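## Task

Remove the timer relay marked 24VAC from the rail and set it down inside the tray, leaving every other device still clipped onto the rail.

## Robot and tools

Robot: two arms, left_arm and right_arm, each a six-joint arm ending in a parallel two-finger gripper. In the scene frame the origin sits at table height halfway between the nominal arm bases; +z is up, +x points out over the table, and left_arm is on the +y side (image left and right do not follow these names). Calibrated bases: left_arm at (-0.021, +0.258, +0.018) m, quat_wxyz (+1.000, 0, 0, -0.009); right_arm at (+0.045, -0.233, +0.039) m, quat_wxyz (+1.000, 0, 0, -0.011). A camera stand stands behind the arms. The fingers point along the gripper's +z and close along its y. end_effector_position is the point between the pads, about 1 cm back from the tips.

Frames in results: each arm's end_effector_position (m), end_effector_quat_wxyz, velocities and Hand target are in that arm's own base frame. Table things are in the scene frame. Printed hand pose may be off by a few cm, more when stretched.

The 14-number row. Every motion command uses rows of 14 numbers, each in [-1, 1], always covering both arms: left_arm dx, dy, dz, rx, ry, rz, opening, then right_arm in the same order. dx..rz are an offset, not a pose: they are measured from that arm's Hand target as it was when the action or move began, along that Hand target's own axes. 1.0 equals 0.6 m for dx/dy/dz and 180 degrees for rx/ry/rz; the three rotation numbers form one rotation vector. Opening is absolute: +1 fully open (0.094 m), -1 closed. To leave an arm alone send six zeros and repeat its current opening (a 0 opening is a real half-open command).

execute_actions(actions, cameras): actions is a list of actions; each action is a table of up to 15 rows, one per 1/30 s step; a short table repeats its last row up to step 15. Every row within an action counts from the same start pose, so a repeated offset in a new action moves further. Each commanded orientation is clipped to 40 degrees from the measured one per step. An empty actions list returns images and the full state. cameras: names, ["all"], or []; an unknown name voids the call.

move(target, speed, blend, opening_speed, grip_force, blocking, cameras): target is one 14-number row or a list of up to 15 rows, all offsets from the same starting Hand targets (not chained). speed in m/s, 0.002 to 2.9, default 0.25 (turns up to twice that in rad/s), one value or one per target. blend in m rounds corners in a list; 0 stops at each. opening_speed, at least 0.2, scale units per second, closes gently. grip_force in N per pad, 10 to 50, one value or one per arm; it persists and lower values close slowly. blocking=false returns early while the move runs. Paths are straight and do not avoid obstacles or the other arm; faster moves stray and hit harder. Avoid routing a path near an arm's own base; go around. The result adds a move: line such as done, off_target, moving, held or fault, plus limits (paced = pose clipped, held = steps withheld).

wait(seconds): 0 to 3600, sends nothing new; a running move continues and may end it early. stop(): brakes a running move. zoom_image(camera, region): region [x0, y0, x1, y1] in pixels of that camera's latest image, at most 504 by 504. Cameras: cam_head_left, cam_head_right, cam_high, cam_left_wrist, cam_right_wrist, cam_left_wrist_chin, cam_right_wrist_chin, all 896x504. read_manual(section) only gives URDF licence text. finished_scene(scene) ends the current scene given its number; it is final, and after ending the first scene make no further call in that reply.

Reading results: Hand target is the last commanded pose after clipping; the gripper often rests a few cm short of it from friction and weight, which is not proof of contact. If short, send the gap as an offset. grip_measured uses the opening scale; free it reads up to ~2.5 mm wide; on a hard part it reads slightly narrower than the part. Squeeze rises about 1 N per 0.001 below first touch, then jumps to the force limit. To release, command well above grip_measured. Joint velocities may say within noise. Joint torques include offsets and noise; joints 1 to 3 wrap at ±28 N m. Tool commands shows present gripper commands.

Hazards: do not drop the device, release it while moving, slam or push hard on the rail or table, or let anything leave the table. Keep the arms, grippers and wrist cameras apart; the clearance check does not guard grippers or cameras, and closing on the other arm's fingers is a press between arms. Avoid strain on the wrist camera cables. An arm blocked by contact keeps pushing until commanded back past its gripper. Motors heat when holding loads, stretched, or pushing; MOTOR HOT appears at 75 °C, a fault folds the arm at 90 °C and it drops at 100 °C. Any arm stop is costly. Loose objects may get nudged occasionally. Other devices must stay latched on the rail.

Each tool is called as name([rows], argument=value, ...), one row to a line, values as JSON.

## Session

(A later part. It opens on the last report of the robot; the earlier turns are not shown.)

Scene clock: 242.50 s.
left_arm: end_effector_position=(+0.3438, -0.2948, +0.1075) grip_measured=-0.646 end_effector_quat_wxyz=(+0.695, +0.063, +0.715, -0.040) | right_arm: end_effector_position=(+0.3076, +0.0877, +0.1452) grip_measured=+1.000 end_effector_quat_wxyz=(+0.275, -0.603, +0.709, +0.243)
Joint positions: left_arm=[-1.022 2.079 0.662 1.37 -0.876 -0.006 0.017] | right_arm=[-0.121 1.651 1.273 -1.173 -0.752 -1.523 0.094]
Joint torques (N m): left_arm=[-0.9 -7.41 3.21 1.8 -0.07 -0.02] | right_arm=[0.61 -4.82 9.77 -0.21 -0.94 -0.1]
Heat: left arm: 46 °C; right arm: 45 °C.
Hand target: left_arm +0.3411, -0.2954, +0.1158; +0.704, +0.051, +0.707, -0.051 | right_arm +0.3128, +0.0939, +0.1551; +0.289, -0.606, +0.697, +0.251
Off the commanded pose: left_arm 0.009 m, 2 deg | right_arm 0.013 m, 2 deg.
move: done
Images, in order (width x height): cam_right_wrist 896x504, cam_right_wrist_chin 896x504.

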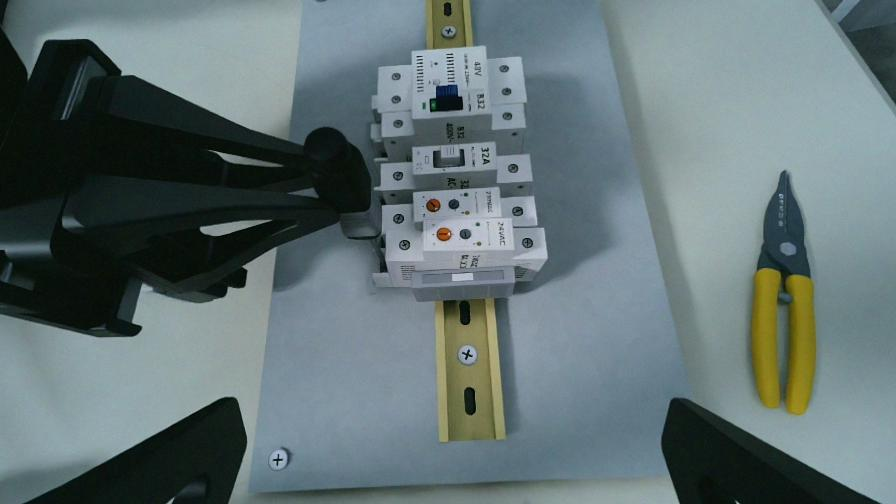

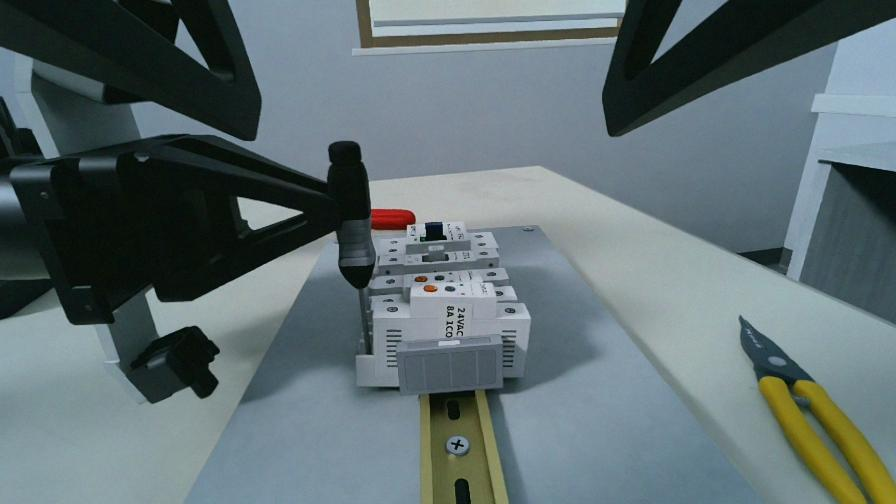

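move(target=[0,0,-0.015,0,0,0,-1,0,0,0,0,0,0,1], speed=0.02, cameras=["cam_right_wrist_chin","cam_right_wrist"])

zoom_image(camera="cam_right_wrist", region=[360, 230, 420, 290])

zoom_image(camera="cam_right_wrist_chin", region=[310, 260, 430, 400])

Scene clock: 247.73 s.
left_arm: end_effector_position=(+0.3361, -0.2935, +0.1067) grip_measured=-0.646 end_effector_quat_wxyz=(+0.697, +0.061, +0.714, -0.041) | right_arm: end_effector_position=(+0.3076, +0.0877, +0.1452) grip_measured=+1.000 end_effector_quat_wxyz=(+0.275, -0.603, +0.709, +0.243)
Joint positions: left_arm=[-1.041 2.079 0.641 1.397 -0.897 -0.006 0.017] | right_arm=[-0.121 1.651 1.273 -1.173 -0.752 -1.523 0.094]
Joint torques (N m): left_arm=[-1.16 -8.02 2.93 1.68 -0.08 0] | right_arm=[0.62 -4.86 9.78 -0.21 -0.93 -0.1]
Motor temperatures (°C): left_arm=[32 35 44 47 29 30 33] | right_arm=[29 34 45 31 30 30 32]
Heat: left arm: 47 °C; right arm: 45 °C.
Hand target: left_arm +0.3322, -0.2941, +0.1158; +0.704, +0.051, +0.707, -0.051 | right_arm +0.3128, +0.0939, +0.1551; +0.289, -0.606, +0.697, +0.251
Off the commanded pose: left_arm 0.010 m, 2 deg | right_arm 0.013 m, 2 deg.
move: done
Images, in order (width x height): cam_right_wrist 896x504, cam_right_wrist_chin 896x504.

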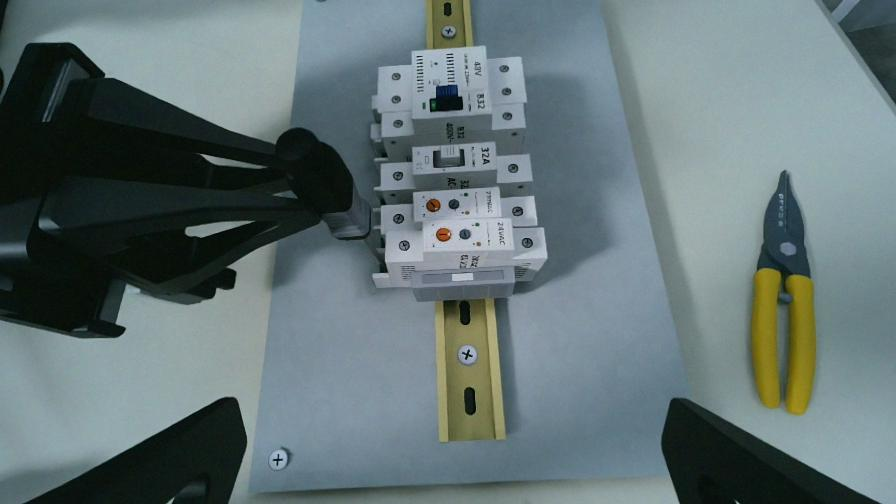

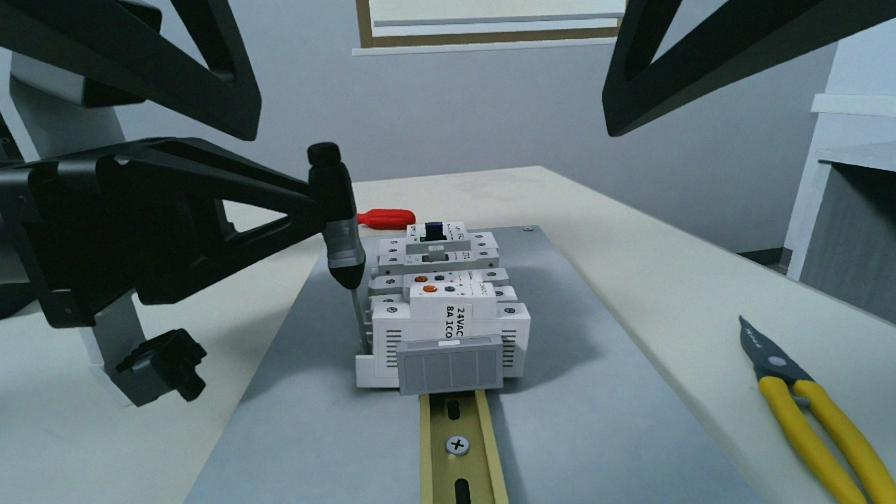

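Scaled by 8.400 from the camera's image (finer frame: 1280x720).

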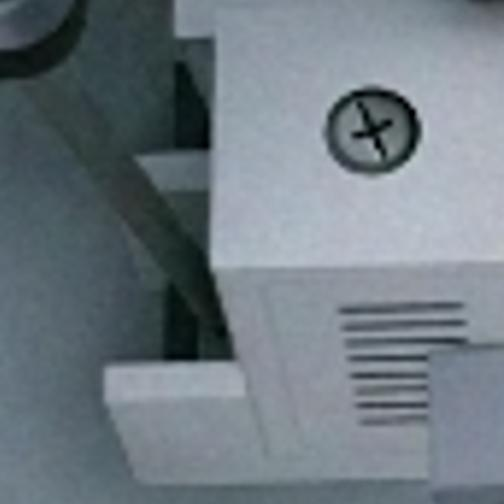

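Scaled by 3.600 from the camera's image (finer frame: 1280x720).

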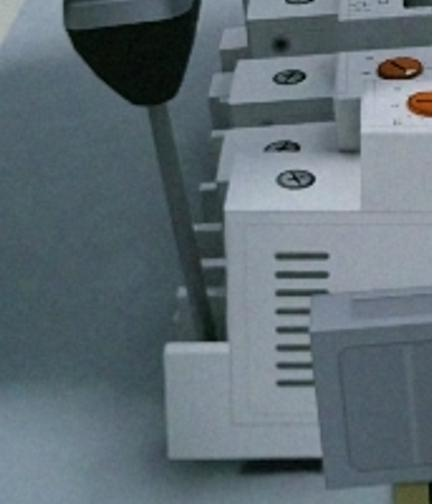

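move(target=[0.004,0,-0.03,0,0,0,-1,0,0,0,0,0,0,1], speed=0.04, cameras=["cam_right_wrist_chin","cam_right_wrist"])

zoom_image(camera="cam_right_wrist", region=[350, 220, 420, 290])

zoom_image(camera="cam_right_wrist_chin", region=[310, 260, 430, 400])

Scene clock: 263.63 s.
left_arm: end_effector_position=(+0.3179, -0.2915, +0.1011) grip_measured=-0.646 end_effector_quat_wxyz=(+0.695, +0.066, +0.715, -0.038) | right_arm: end_effector_position=(+0.3076, +0.0877, +0.1452) grip_measured=+1.000 end_effector_quat_wxyz=(+0.275, -0.603, +0.709, +0.243)
Joint positions: left_arm=[-1.09 2.079 0.595 1.431 -0.943 -0.006 0.017] | right_arm=[-0.121 1.651 1.273 -1.173 -0.752 -1.523 0.094]
Joint torques (N m): left_arm=[-1.09 -8.43 2.61 1.68 -0.1 -0.01] | right_arm=[0.59 -4.86 9.78 -0.22 -0.93 -0.1]
Heat: left arm: 47 °C; right arm: 45 °C.
Hand target: left_arm +0.3143, -0.2916, +0.1135; +0.704, +0.051, +0.707, -0.051 | right_arm +0.3128, +0.0939, +0.1551; +0.289, -0.606, +0.697, +0.251
Off the commanded pose: left_arm 0.013 m, 3 deg | right_arm 0.013 m, 2 deg.
move: off_target (left_arm)
Images, in order (width x height): cam_right_wrist 896x504, cam_right_wrist_chin 896x504.

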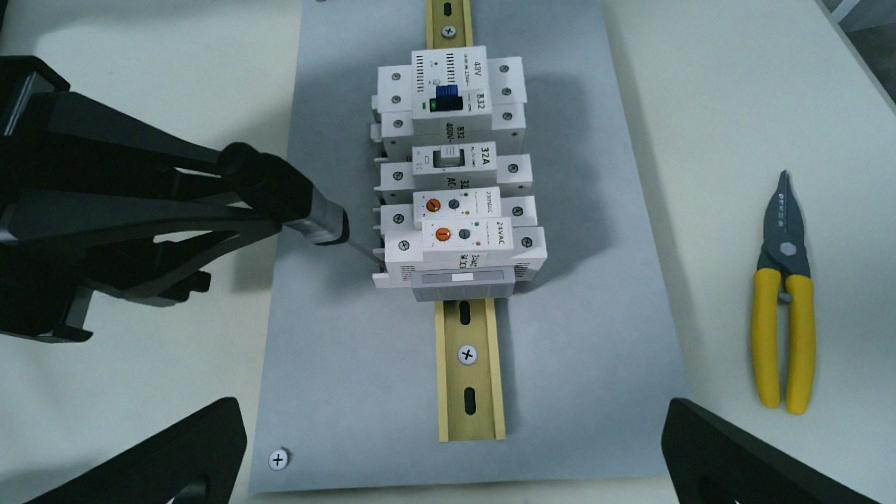

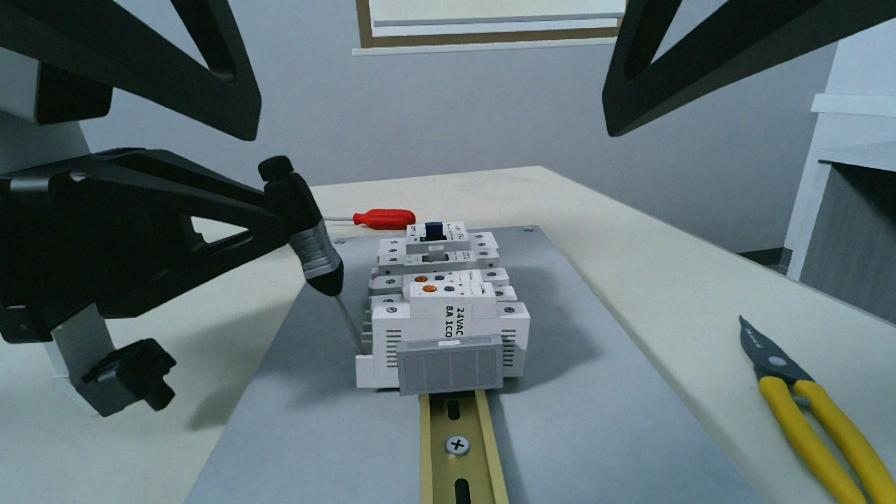

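Scaled by 7.200 from the camera's image (finer frame: 1280x720).

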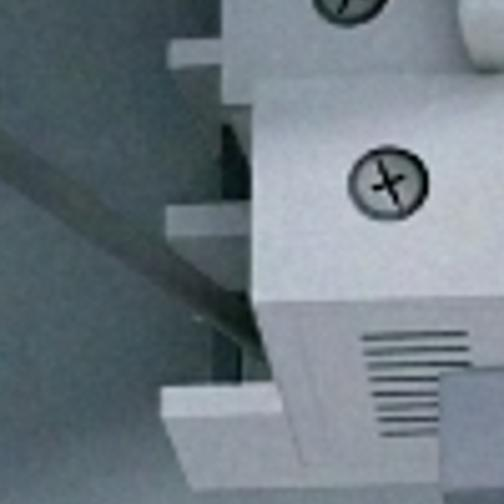

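Scaled by 3.600 from the camera's image (finer frame: 1280x720).

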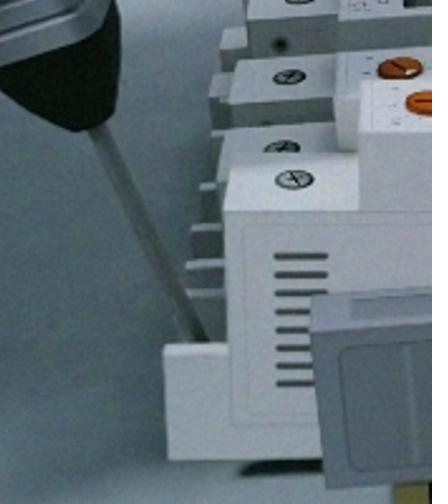

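move(target=[0.0817,0,0.0433,0,0.222,0,-1,0,0,0,0,0,0,1], speed=0.04, grip_force=[10,50], cameras=["cam_right_wrist_chin","cam_right_wrist","cam_left_wrist_chin"])

zoom_image(camera="cam_right_wrist", region=[350, 220, 420, 290])

zoom_image(camera="cam_right_wrist_chin", region=[310, 260, 430, 400])

Scene clock: 285.17 s.
left_arm: end_effector_position=(+0.3536, -0.2918, +0.0982) grip_measured=-0.619 end_effector_quat_wxyz=(+0.481, +0.032, +0.875, -0.031) | right_arm: end_effector_position=(+0.3076, +0.0877, +0.1452) grip_measured=+1.000 end_effector_quat_wxyz=(+0.275, -0.603, +0.709, +0.243)
Joint positions: left_arm=[-0.943 1.789 0.992 0.038 -0.682 -0.568 0.018] | right_arm=[-0.121 1.651 1.273 -1.173 -0.752 -1.523 0.094]
Joint torques (N m): left_arm=[0.17 -4.96 5.49 0.4 0.71 -0.15] | right_arm=[0.61 -4.85 9.76 -0.22 -0.93 -0.1]
Heat: left arm: 45 °C; right arm: 45 °C.
Hand target: left_arm +0.3399, -0.2954, +0.0643; +0.420, +0.066, +0.905, -0.031 | right_arm +0.3128, +0.0939, +0.1551; +0.289, -0.606, +0.697, +0.251
Off the commanded pose: left_arm 0.037 m, 9 deg | right_arm 0.013 m, 2 deg.
grip_force (N): 10, 50
move: off_target (left_arm)
Images, in order (width x height): cam_right_wrist 896x504, cam_left_wrist_chin 896x504, cam_right_wrist_chin 896x504.

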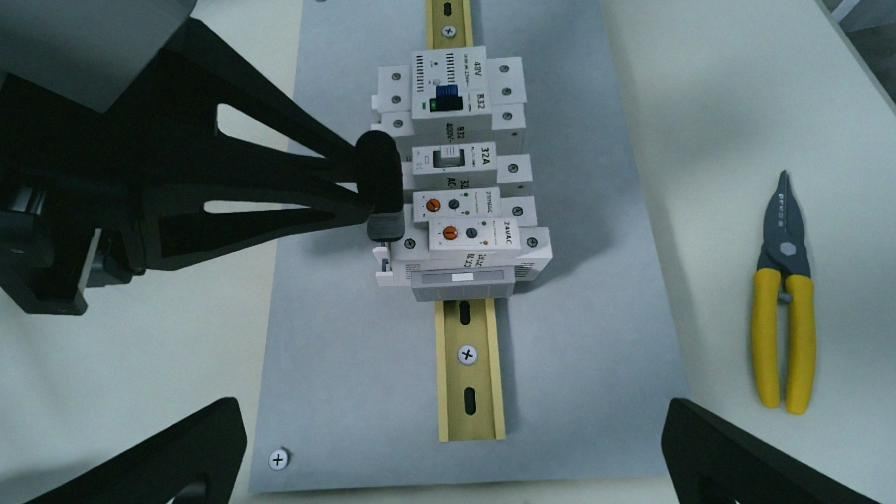

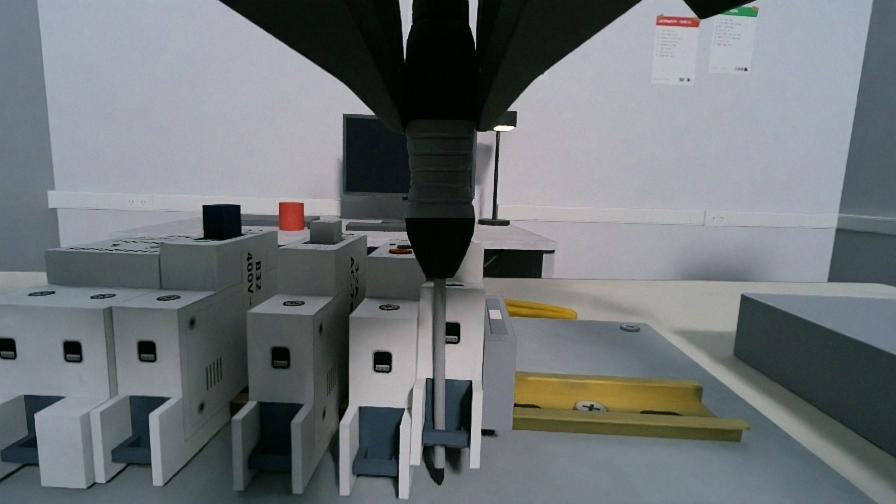

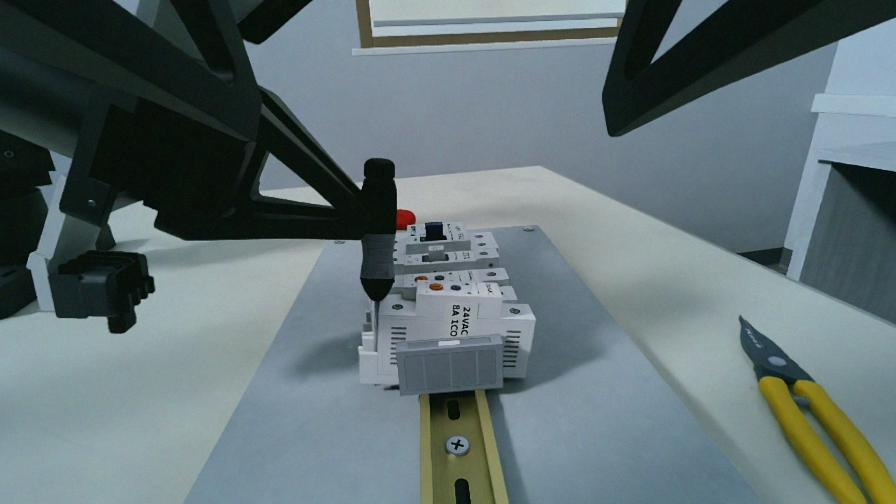

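Scaled by 7.200 from the camera's image (finer frame: 1280x720).

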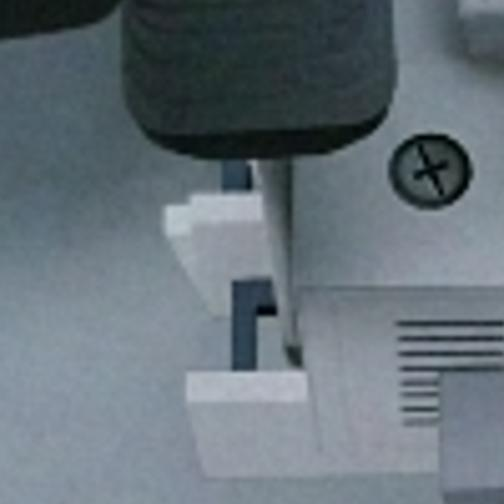

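Scaled by 3.600 from the camera's image (finer frame: 1280x720).

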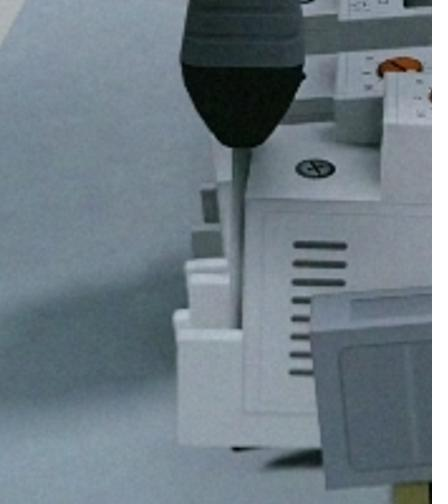

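move(target=[-0.058,0.006,-0.019,0,0,0,-1,0,0,0,0,0,0,1], speed=0.06, grip_force=[50,50], cameras=["cam_right_wrist_chin","cam_right_wrist","cam_left_wrist_chin"])

zoom_image(camera="cam_left_wrist_chin", region=[330, 340, 530, 500])

zoom_image(camera="cam_right_wrist_chin", region=[310, 260, 430, 400])

Scene clock: 295.87 s.
left_arm: end_effector_position=(+0.3579, -0.2929, +0.0999) grip_measured=-0.648 end_effector_quat_wxyz=(+0.438, +0.054, +0.897, -0.030) | right_arm: end_effector_position=(+0.3076, +0.0877, +0.1452) grip_measured=+1.000 end_effector_quat_wxyz=(+0.275, -0.603, +0.709, +0.243)
Joint positions: left_arm=[-0.905 1.789 1.082 -0.121 -0.585 -0.551 0.017] | right_arm=[-0.121 1.651 1.273 -1.173 -0.752 -1.523 0.094]
Joint torques (N m): left_arm=[0.25 -7.43 7.13 0.74 0.11 0.03] | right_arm=[0.62 -4.88 9.77 -0.22 -0.94 -0.11]
Heat: left arm: 44 °C; right arm: 45 °C.
Hand target: left_arm +0.3540, -0.2936, +0.0982; +0.420, +0.065, +0.905, -0.031 | right_arm +0.3128, +0.0939, +0.1551; +0.289, -0.606, +0.697, +0.251
Off the commanded pose: left_arm 0.004 m, 3 deg | right_arm 0.013 m, 2 deg.
move: off_target (left_arm)
Images, in order (width x height): cam_right_wrist 896x504, cam_left_wrist_chin 896x504, cam_right_wrist_chin 896x504.

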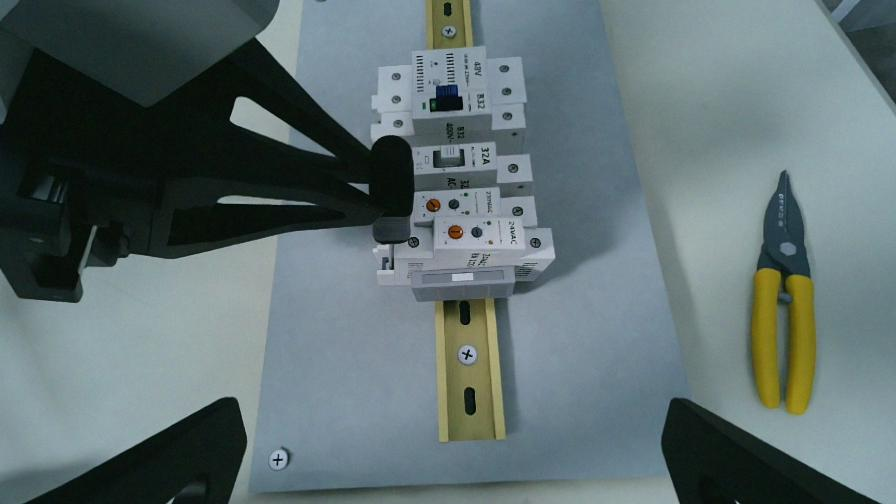

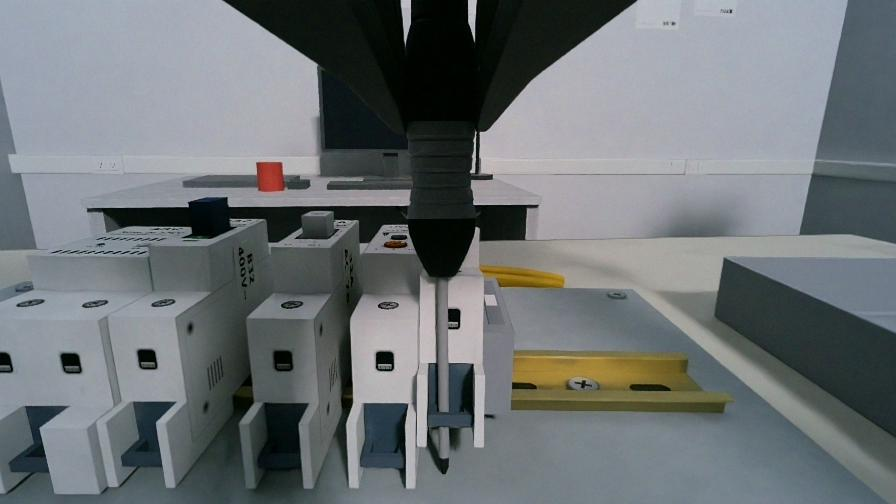

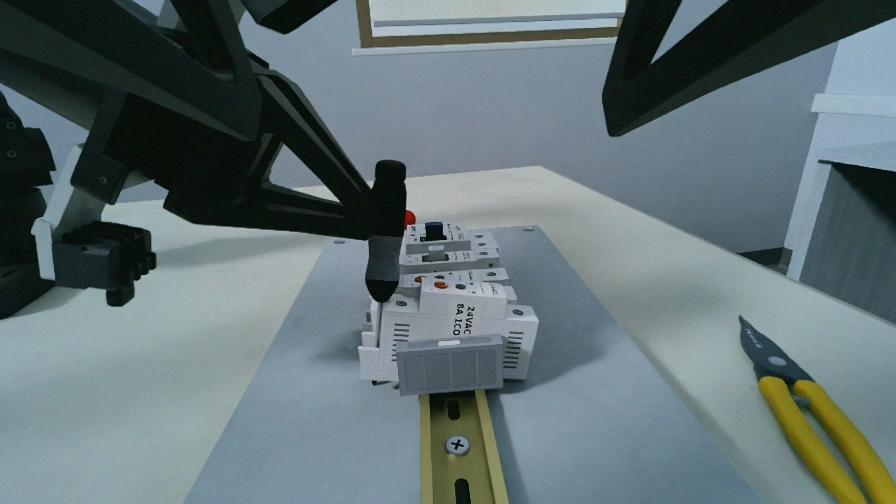

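Scaled by 2.520 from the camera's image (finer frame: 1280x720).

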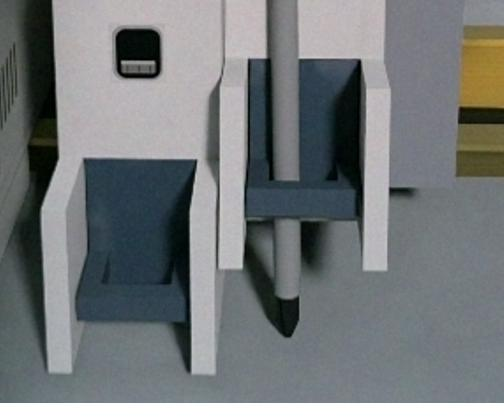

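Scaled by 3.600 from the camera's image (finer frame: 1280x720).

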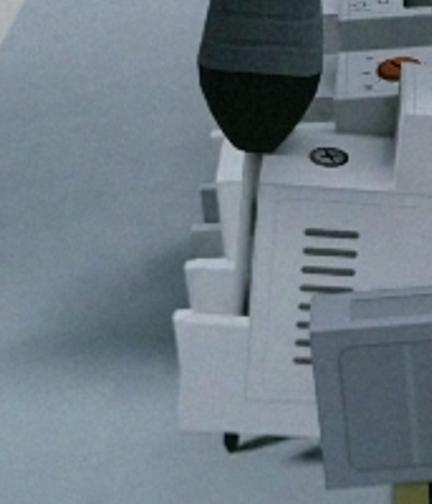

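move(target=[0.0215,0,-0.0255,0,0,0,-1,0,0,0,0,0,0,1], speed=0.04, cameras=["cam_right_wrist_chin","cam_right_wrist","cam_left_wrist_chin"])

zoom_image(camera="cam_right_wrist", region=[350, 170, 570, 310])

zoom_image(camera="cam_right_wrist_chin", region=[330, 240, 550, 400])

Scene clock: 302.30 s.
left_arm: end_effector_position=(+0.3469, -0.2923, +0.1008) grip_measured=-0.648 end_effector_quat_wxyz=(+0.436, +0.054, +0.898, -0.031) | right_arm: end_effector_position=(+0.3076, +0.0877, +0.1452) grip_measured=+1.000 end_effector_quat_wxyz=(+0.275, -0.603, +0.709, +0.243)
Joint positions: left_arm=[-0.928 1.764 1.06 -0.14 -0.597 -0.575 0.017] | right_arm=[-0.121 1.651 1.273 -1.173 -0.752 -1.523 0.094]
Joint torques (N m): left_arm=[-1.46 -8.81 4.62 0.76 -0.03 -0.1] | right_arm=[0.59 -4.86 9.78 -0.21 -0.94 -0.11]
Heat: left arm: 44 °C; right arm: 45 °C.
Hand target: left_arm +0.3342, -0.2909, +0.0983; +0.420, +0.066, +0.905, -0.031 | right_arm +0.3128, +0.0939, +0.1551; +0.289, -0.606, +0.697, +0.251
Off the commanded pose: left_arm 0.013 m, 2 deg | right_arm 0.013 m, 2 deg.
move: off_target (left_arm)
Images, in order (width x height): cam_right_wrist 896x504, cam_left_wrist_chin 896x504, cam_right_wrist_chin 896x504.

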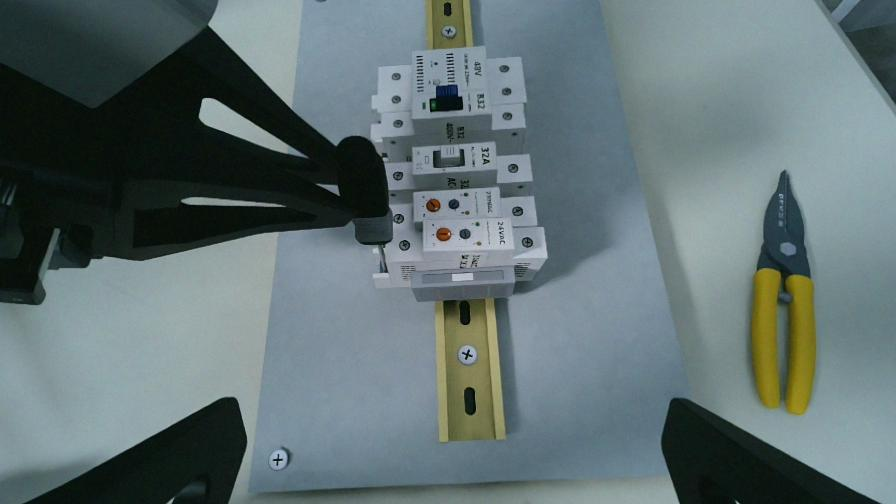

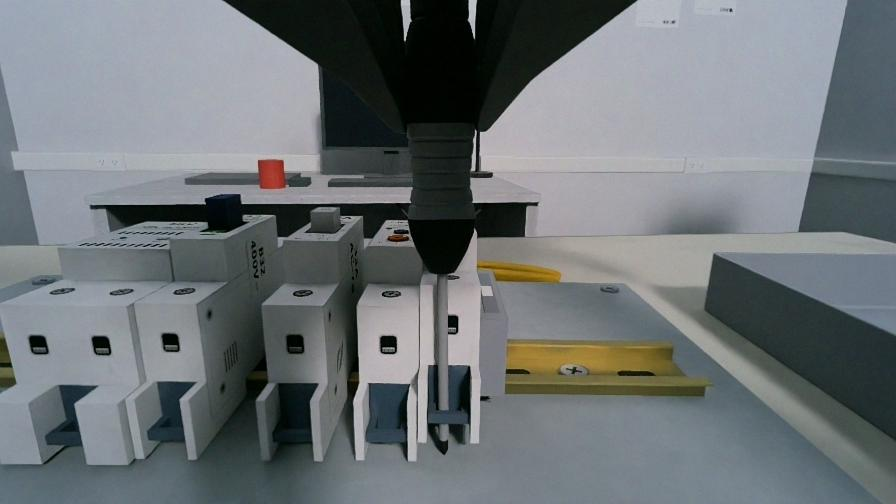

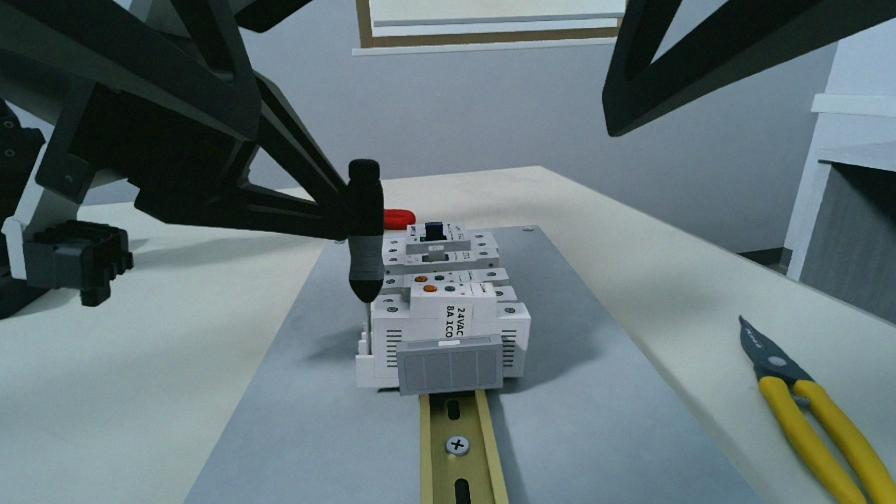

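Scaled by 2.291 from the camera's image (finer frame: 1280x720).

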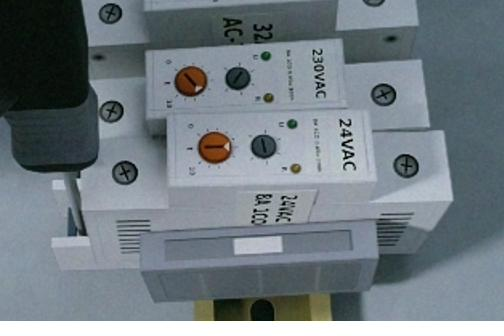

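Scaled by 2.291 from the camera's image (finer frame: 1280x720).

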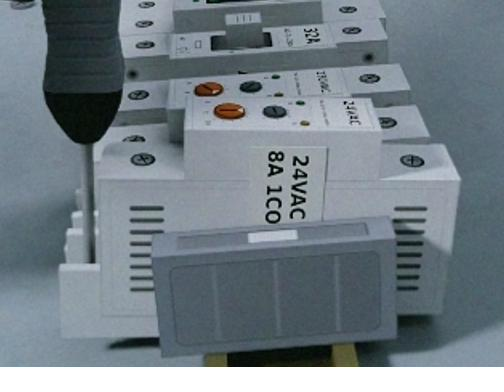

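move(target=[0,0,0,0,0,0,-1,0.024,-0.0148,0.15,0,0,0,0.2], speed=0.1, cameras=["cam_right_wrist_chin","cam_right_wrist","cam_left_wrist_chin","cam_high"])

zoom_image(camera="cam_high", region=[330, 190, 530, 350])

Scene clock: 335.03 s.
left_arm: end_effector_position=(+0.3469, -0.2922, +0.1007) grip_measured=-0.648 end_effector_quat_wxyz=(+0.436, +0.053, +0.898, -0.031) | right_arm: end_effector_position=(+0.3338, +0.1412, +0.0868) grip_measured=+0.203 end_effector_quat_wxyz=(+0.292, -0.608, +0.698, +0.239)
Joint positions: left_arm=[-0.928 1.764 1.06 -0.141 -0.597 -0.576 0.017] | right_arm=[0.051 1.741 1.117 -0.737 -0.751 -1.3 0.056]
Joint torques (N m): left_arm=[-1.46 -8.83 4.6 0.76 -0.03 -0.07] | right_arm=[0.59 -5.59 4.98 0.37 -0.69 0.03]
Motor temperatures (°C): left_arm=[32 38 43 42 29 30 33] | right_arm=[29 34 45 31 30 30 32]
Heat: left arm: 43 °C; right arm: 45 °C.
Hand target: left_arm +0.3341, -0.2908, +0.0983; +0.420, +0.065, +0.905, -0.031 | right_arm +0.3291, +0.1456, +0.0812; +0.289, -0.606, +0.698, +0.251
Off the commanded pose: left_arm 0.013 m, 2 deg | right_arm 0.009 m, 2 deg.
move: done
Images, in order (width x height): cam_high 896x504, cam_right_wrist 896x504, cam_left_wrist_chin 896x504, cam_right_wrist_chin 896x504.

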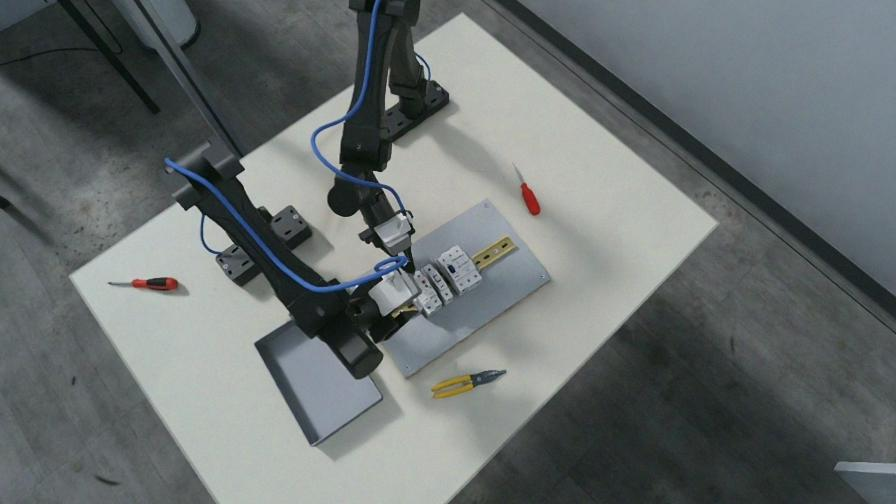

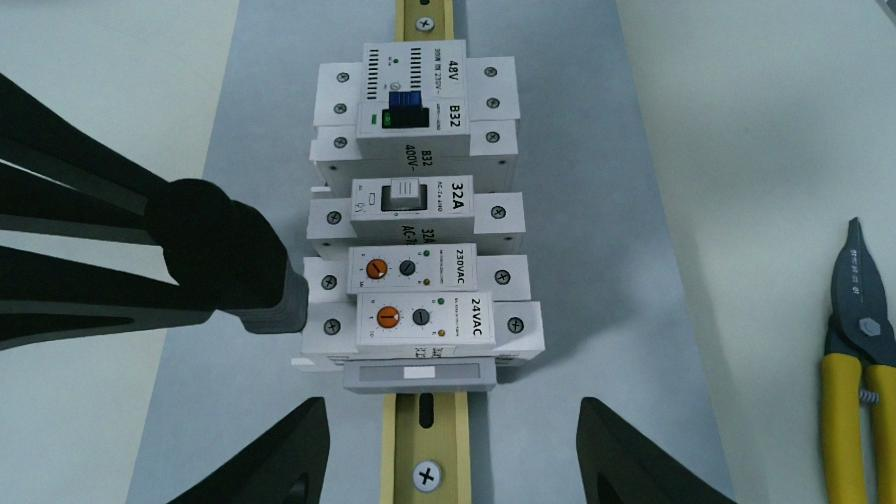

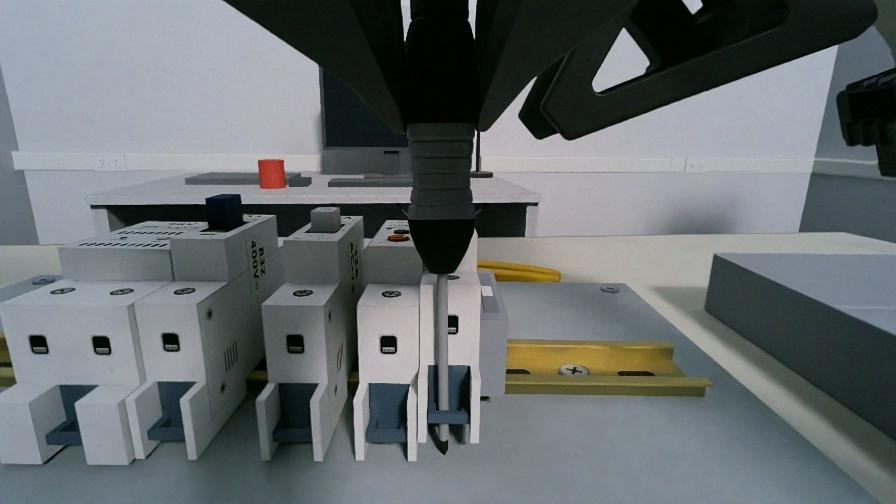

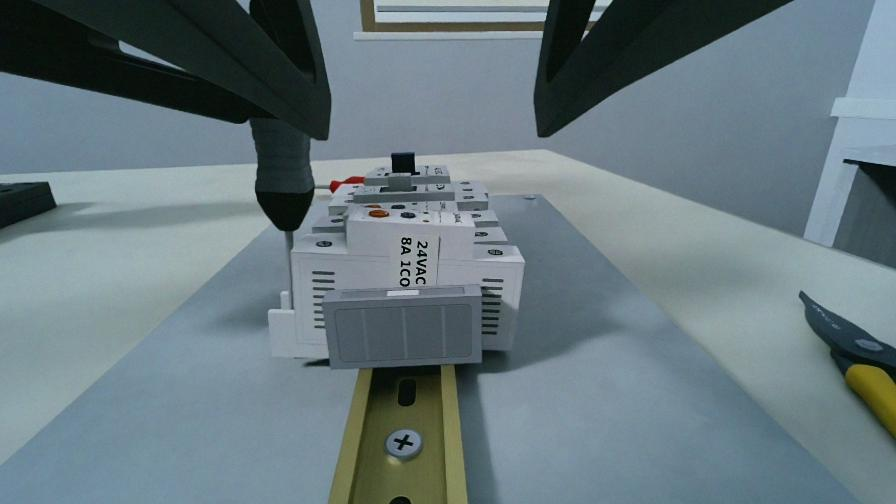

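Scaled by 2.520 from the camera's image (finer frame: 1280x720).

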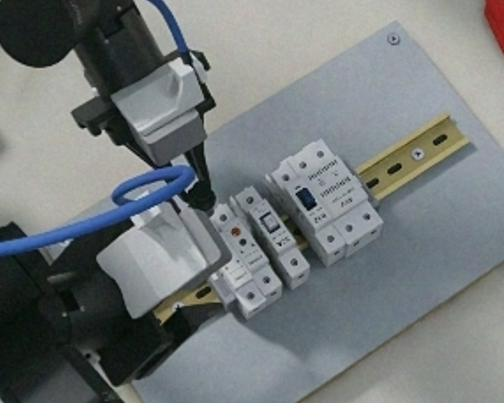

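move([
  [0.016,0,-0.0195,0,0,0,-1,0.011,0.0117,0.01,0,0,0,0.2],
  [0.016,0,-0.0195,0,0,0,-1,0.011,0.0117,0.05,0,0,0,0.2],
], speed=0.04, cameras=["cam_right_wrist_chin","cam_right_wrist"])

Scene clock: 343.80 s.
left_arm: end_effector_position=(+0.3300, -0.2902, +0.0998) grip_measured=-0.649 end_effector_quat_wxyz=(+0.433, +0.056, +0.899, -0.030) | right_arm: end_effector_position=(+0.3300, +0.1593, +0.0617) grip_measured=+0.203 end_effector_quat_wxyz=(+0.294, -0.608, +0.697, +0.239)
Joint positions: left_arm=[-0.963 1.728 1.021 -0.164 -0.616 -0.607 0.017] | right_arm=[0.109 1.762 1.027 -0.571 -0.74 -1.223 0.056]
Joint torques (N m): left_arm=[-1.25 -8.44 4.68 0.81 -0.06 -0.07] | right_arm=[0.66 -5.42 4.77 0.5 -0.7 0.08]
Heat: left arm: 43 °C; right arm: 44 °C.
Hand target: left_arm +0.3193, -0.2886, +0.0985; +0.420, +0.065, +0.905, -0.031 | right_arm +0.3244, +0.1630, +0.0554; +0.289, -0.606, +0.697, +0.251
Off the commanded pose: left_arm 0.011 m, 2 deg | right_arm 0.009 m, 2 deg.
move: off_target (left_arm)
Images, in order (width x height): cam_right_wrist 896x504, cam_right_wrist_chin 896x504.

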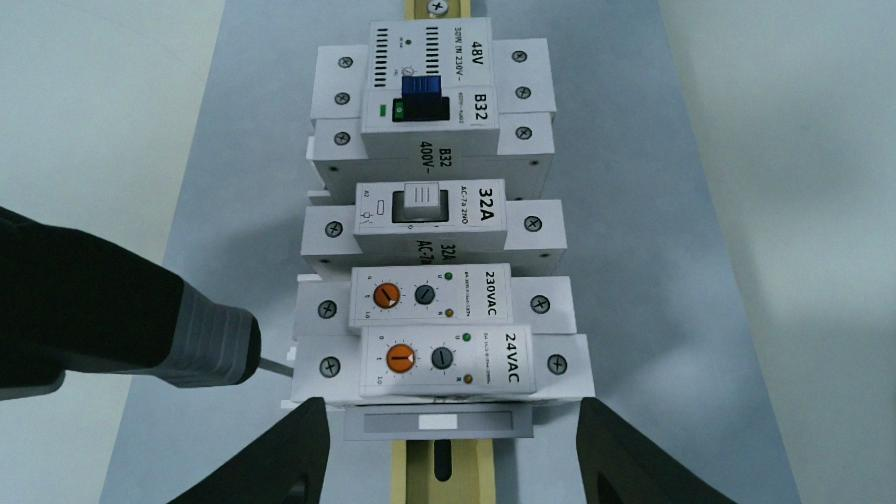

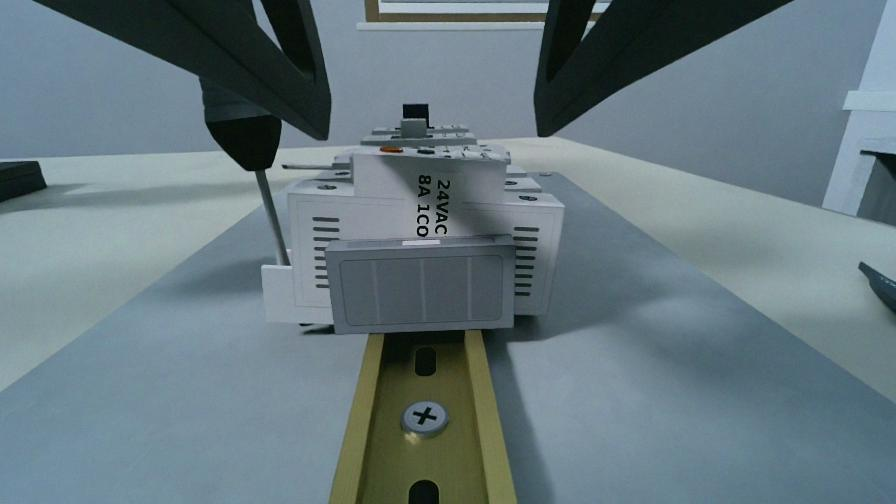

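move(target=[0,0,0,0,0,0,-1,0.0005,0,0.029,0,0,0,0.2], speed=0.03)

move(target=[0,0,0,0,0,0,-1,0,0,0,0,0,0,-0.4], opening_speed=0.4, cameras=["cam_right_wrist_chin","cam_right_wrist"])

Scene clock: 350.60 s.
left_arm: end_effector_position=(+0.3300, -0.2902, +0.0998) grip_measured=-0.649 end_effector_quat_wxyz=(+0.433, +0.056, +0.899, -0.030) | right_arm: end_effector_position=(+0.3321, +0.1714, +0.0494) grip_measured=+0.203 end_effector_quat_wxyz=(+0.295, -0.608, +0.697, +0.239)
Joint positions: left_arm=[-0.963 1.728 1.021 -0.164 -0.616 -0.607 0.017] | right_arm=[0.146 1.792 1.005 -0.486 -0.731 -1.174 0.056]
Joint torques (N m): left_arm=[-1.25 -8.44 4.68 0.8 -0.06 -0.07] | right_arm=[0.58 -5.56 4.68 0.58 -0.68 0.03]
Heat: left arm: 43 °C; right arm: 43 °C.
Hand target: left_arm +0.3193, -0.2886, +0.0985; +0.420, +0.065, +0.905, -0.031 | right_arm +0.3261, +0.1749, +0.0430; +0.289, -0.606, +0.697, +0.251
Off the commanded pose: left_arm 0.011 m, 2 deg | right_arm 0.010 m, 2 deg.
move: done

Scene clock: 352.30 s.
left_arm: end_effector_position=(+0.3300, -0.2902, +0.0998) grip_measured=-0.649 end_effector_quat_wxyz=(+0.433, +0.056, +0.899, -0.030) | right_arm: end_effector_position=(+0.3316, +0.1711, +0.0492) grip_measured=-0.071 end_effector_quat_wxyz=(+0.293, -0.608, +0.698, +0.240)
Joint positions: left_arm=[-0.963 1.728 1.021 -0.164 -0.616 -0.608 0.017] | right_arm=[0.146 1.792 1.005 -0.488 -0.73 -1.173 0.044]
Joint torques (N m): left_arm=[-1.25 -8.44 4.68 0.81 -0.05 -0.07] | right_arm=[0.61 -5.55 4.66 0.59 -0.67 0.07]
Heat: left arm: 43 °C; right arm: 43 °C.
Hand target: left_arm +0.3193, -0.2886, +0.0985; +0.420, +0.065, +0.905, -0.031 | right_arm +0.3262, +0.1749, +0.0429; +0.289, -0.606, +0.697, +0.251
Off the commanded pose: left_arm 0.011 m, 2 deg | right_arm 0.009 m, 1 deg.
move: done
Images, in order (width x height): cam_right_wrist 896x504, cam_right_wrist_chin 896x504.

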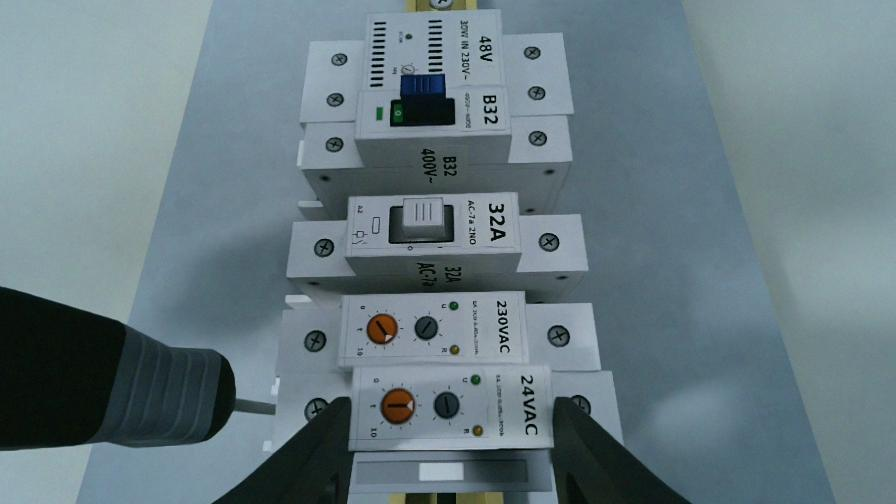

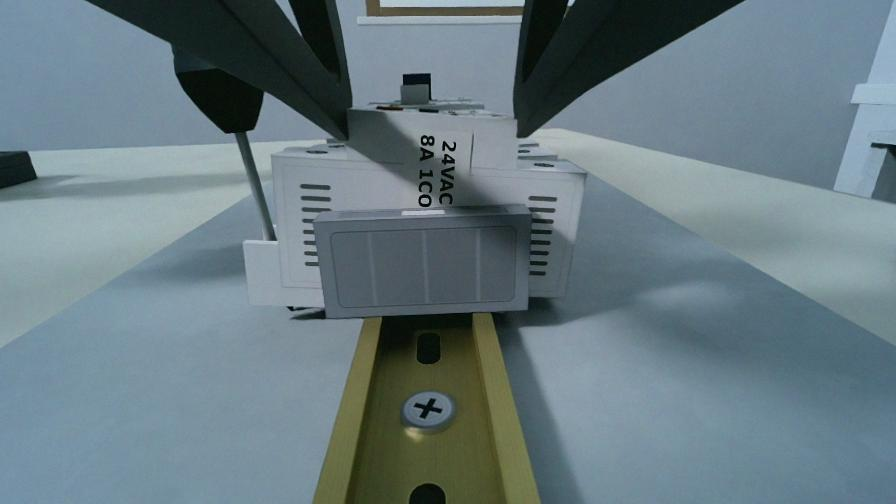

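move([
  [-0.0355,0,0.042,0,0,0,-1,0,0,0,0,0,0,-0.4],
  [-0.0355,0,0.042,0,0,0,-1,-0.0118,0,-0.0118,0,0,0,-0.4],
], speed=0.04, cameras=["cam_right_wrist_chin","cam_right_wrist","cam_left_wrist_chin"])

Scene clock: 359.33 s.
left_arm: end_effector_position=(+0.3493, -0.2905, +0.1013) grip_measured=-0.649 end_effector_quat_wxyz=(+0.428, +0.063, +0.901, -0.029) | right_arm: end_effector_position=(+0.3312, +0.1711, +0.0490) grip_measured=-0.072 end_effector_quat_wxyz=(+0.292, -0.607, +0.699, +0.240)
Joint positions: left_arm=[-0.913 1.762 1.072 -0.161 -0.574 -0.553 0.016] | right_arm=[0.146 1.792 1.005 -0.49 -0.73 -1.171 0.044]
Joint torques (N m): left_arm=[0.64 -5.57 7.65 1.07 -0.02 0] | right_arm=[0.61 -6.97 6.28 0.19 -0.68 0.06]
Heat: left arm: 43 °C; right arm: 42 °C.
Hand target: left_arm +0.3519, -0.2933, +0.0985; +0.420, +0.065, +0.905, -0.031 | right_arm +0.3262, +0.1749, +0.0530; +0.289, -0.606, +0.697, +0.251
Off the commanded pose: left_arm 0.005 m, 1 deg | right_arm 0.007 m, 1 deg.
move: done
Images, in order (width x height): cam_right_wrist 896x504, cam_left_wrist_chin 896x504, cam_right_wrist_chin 896x504.

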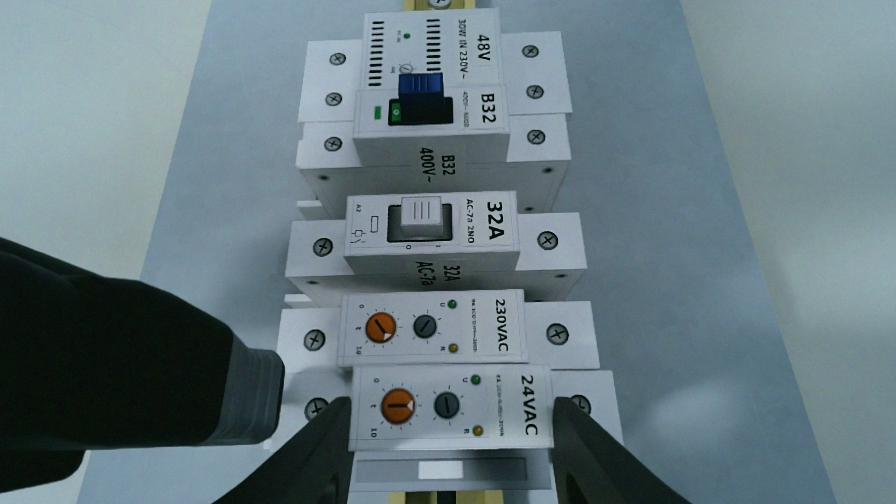

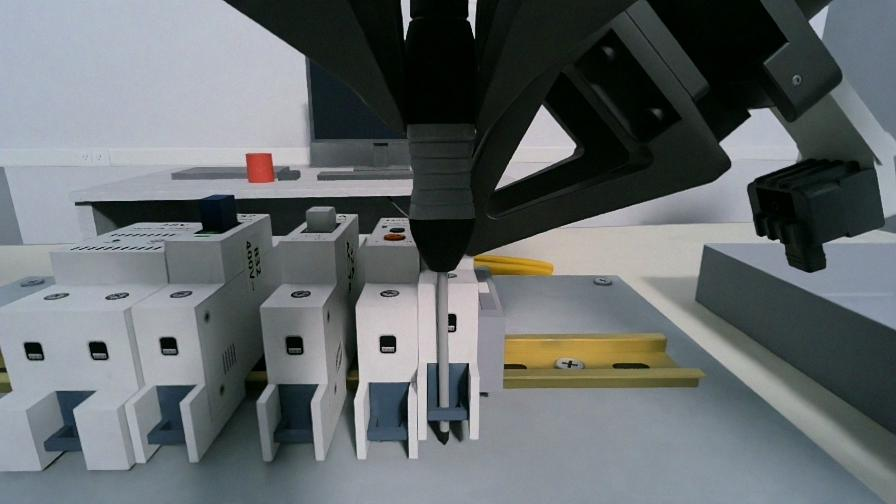

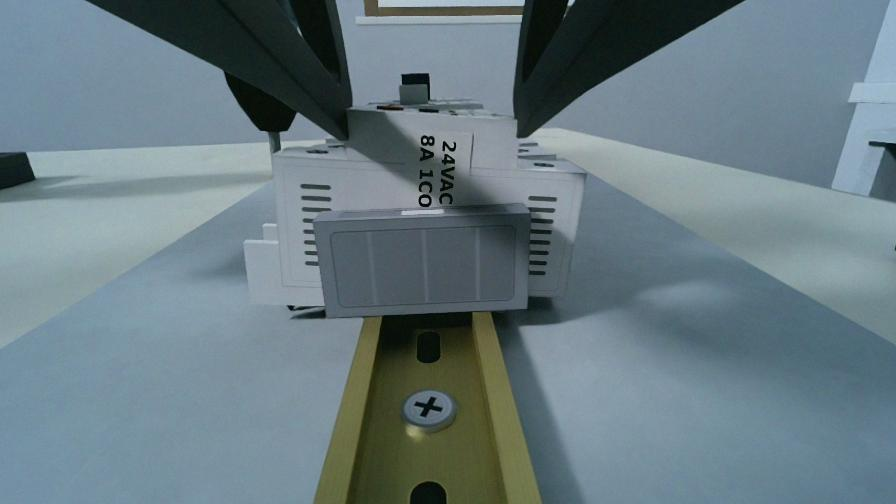

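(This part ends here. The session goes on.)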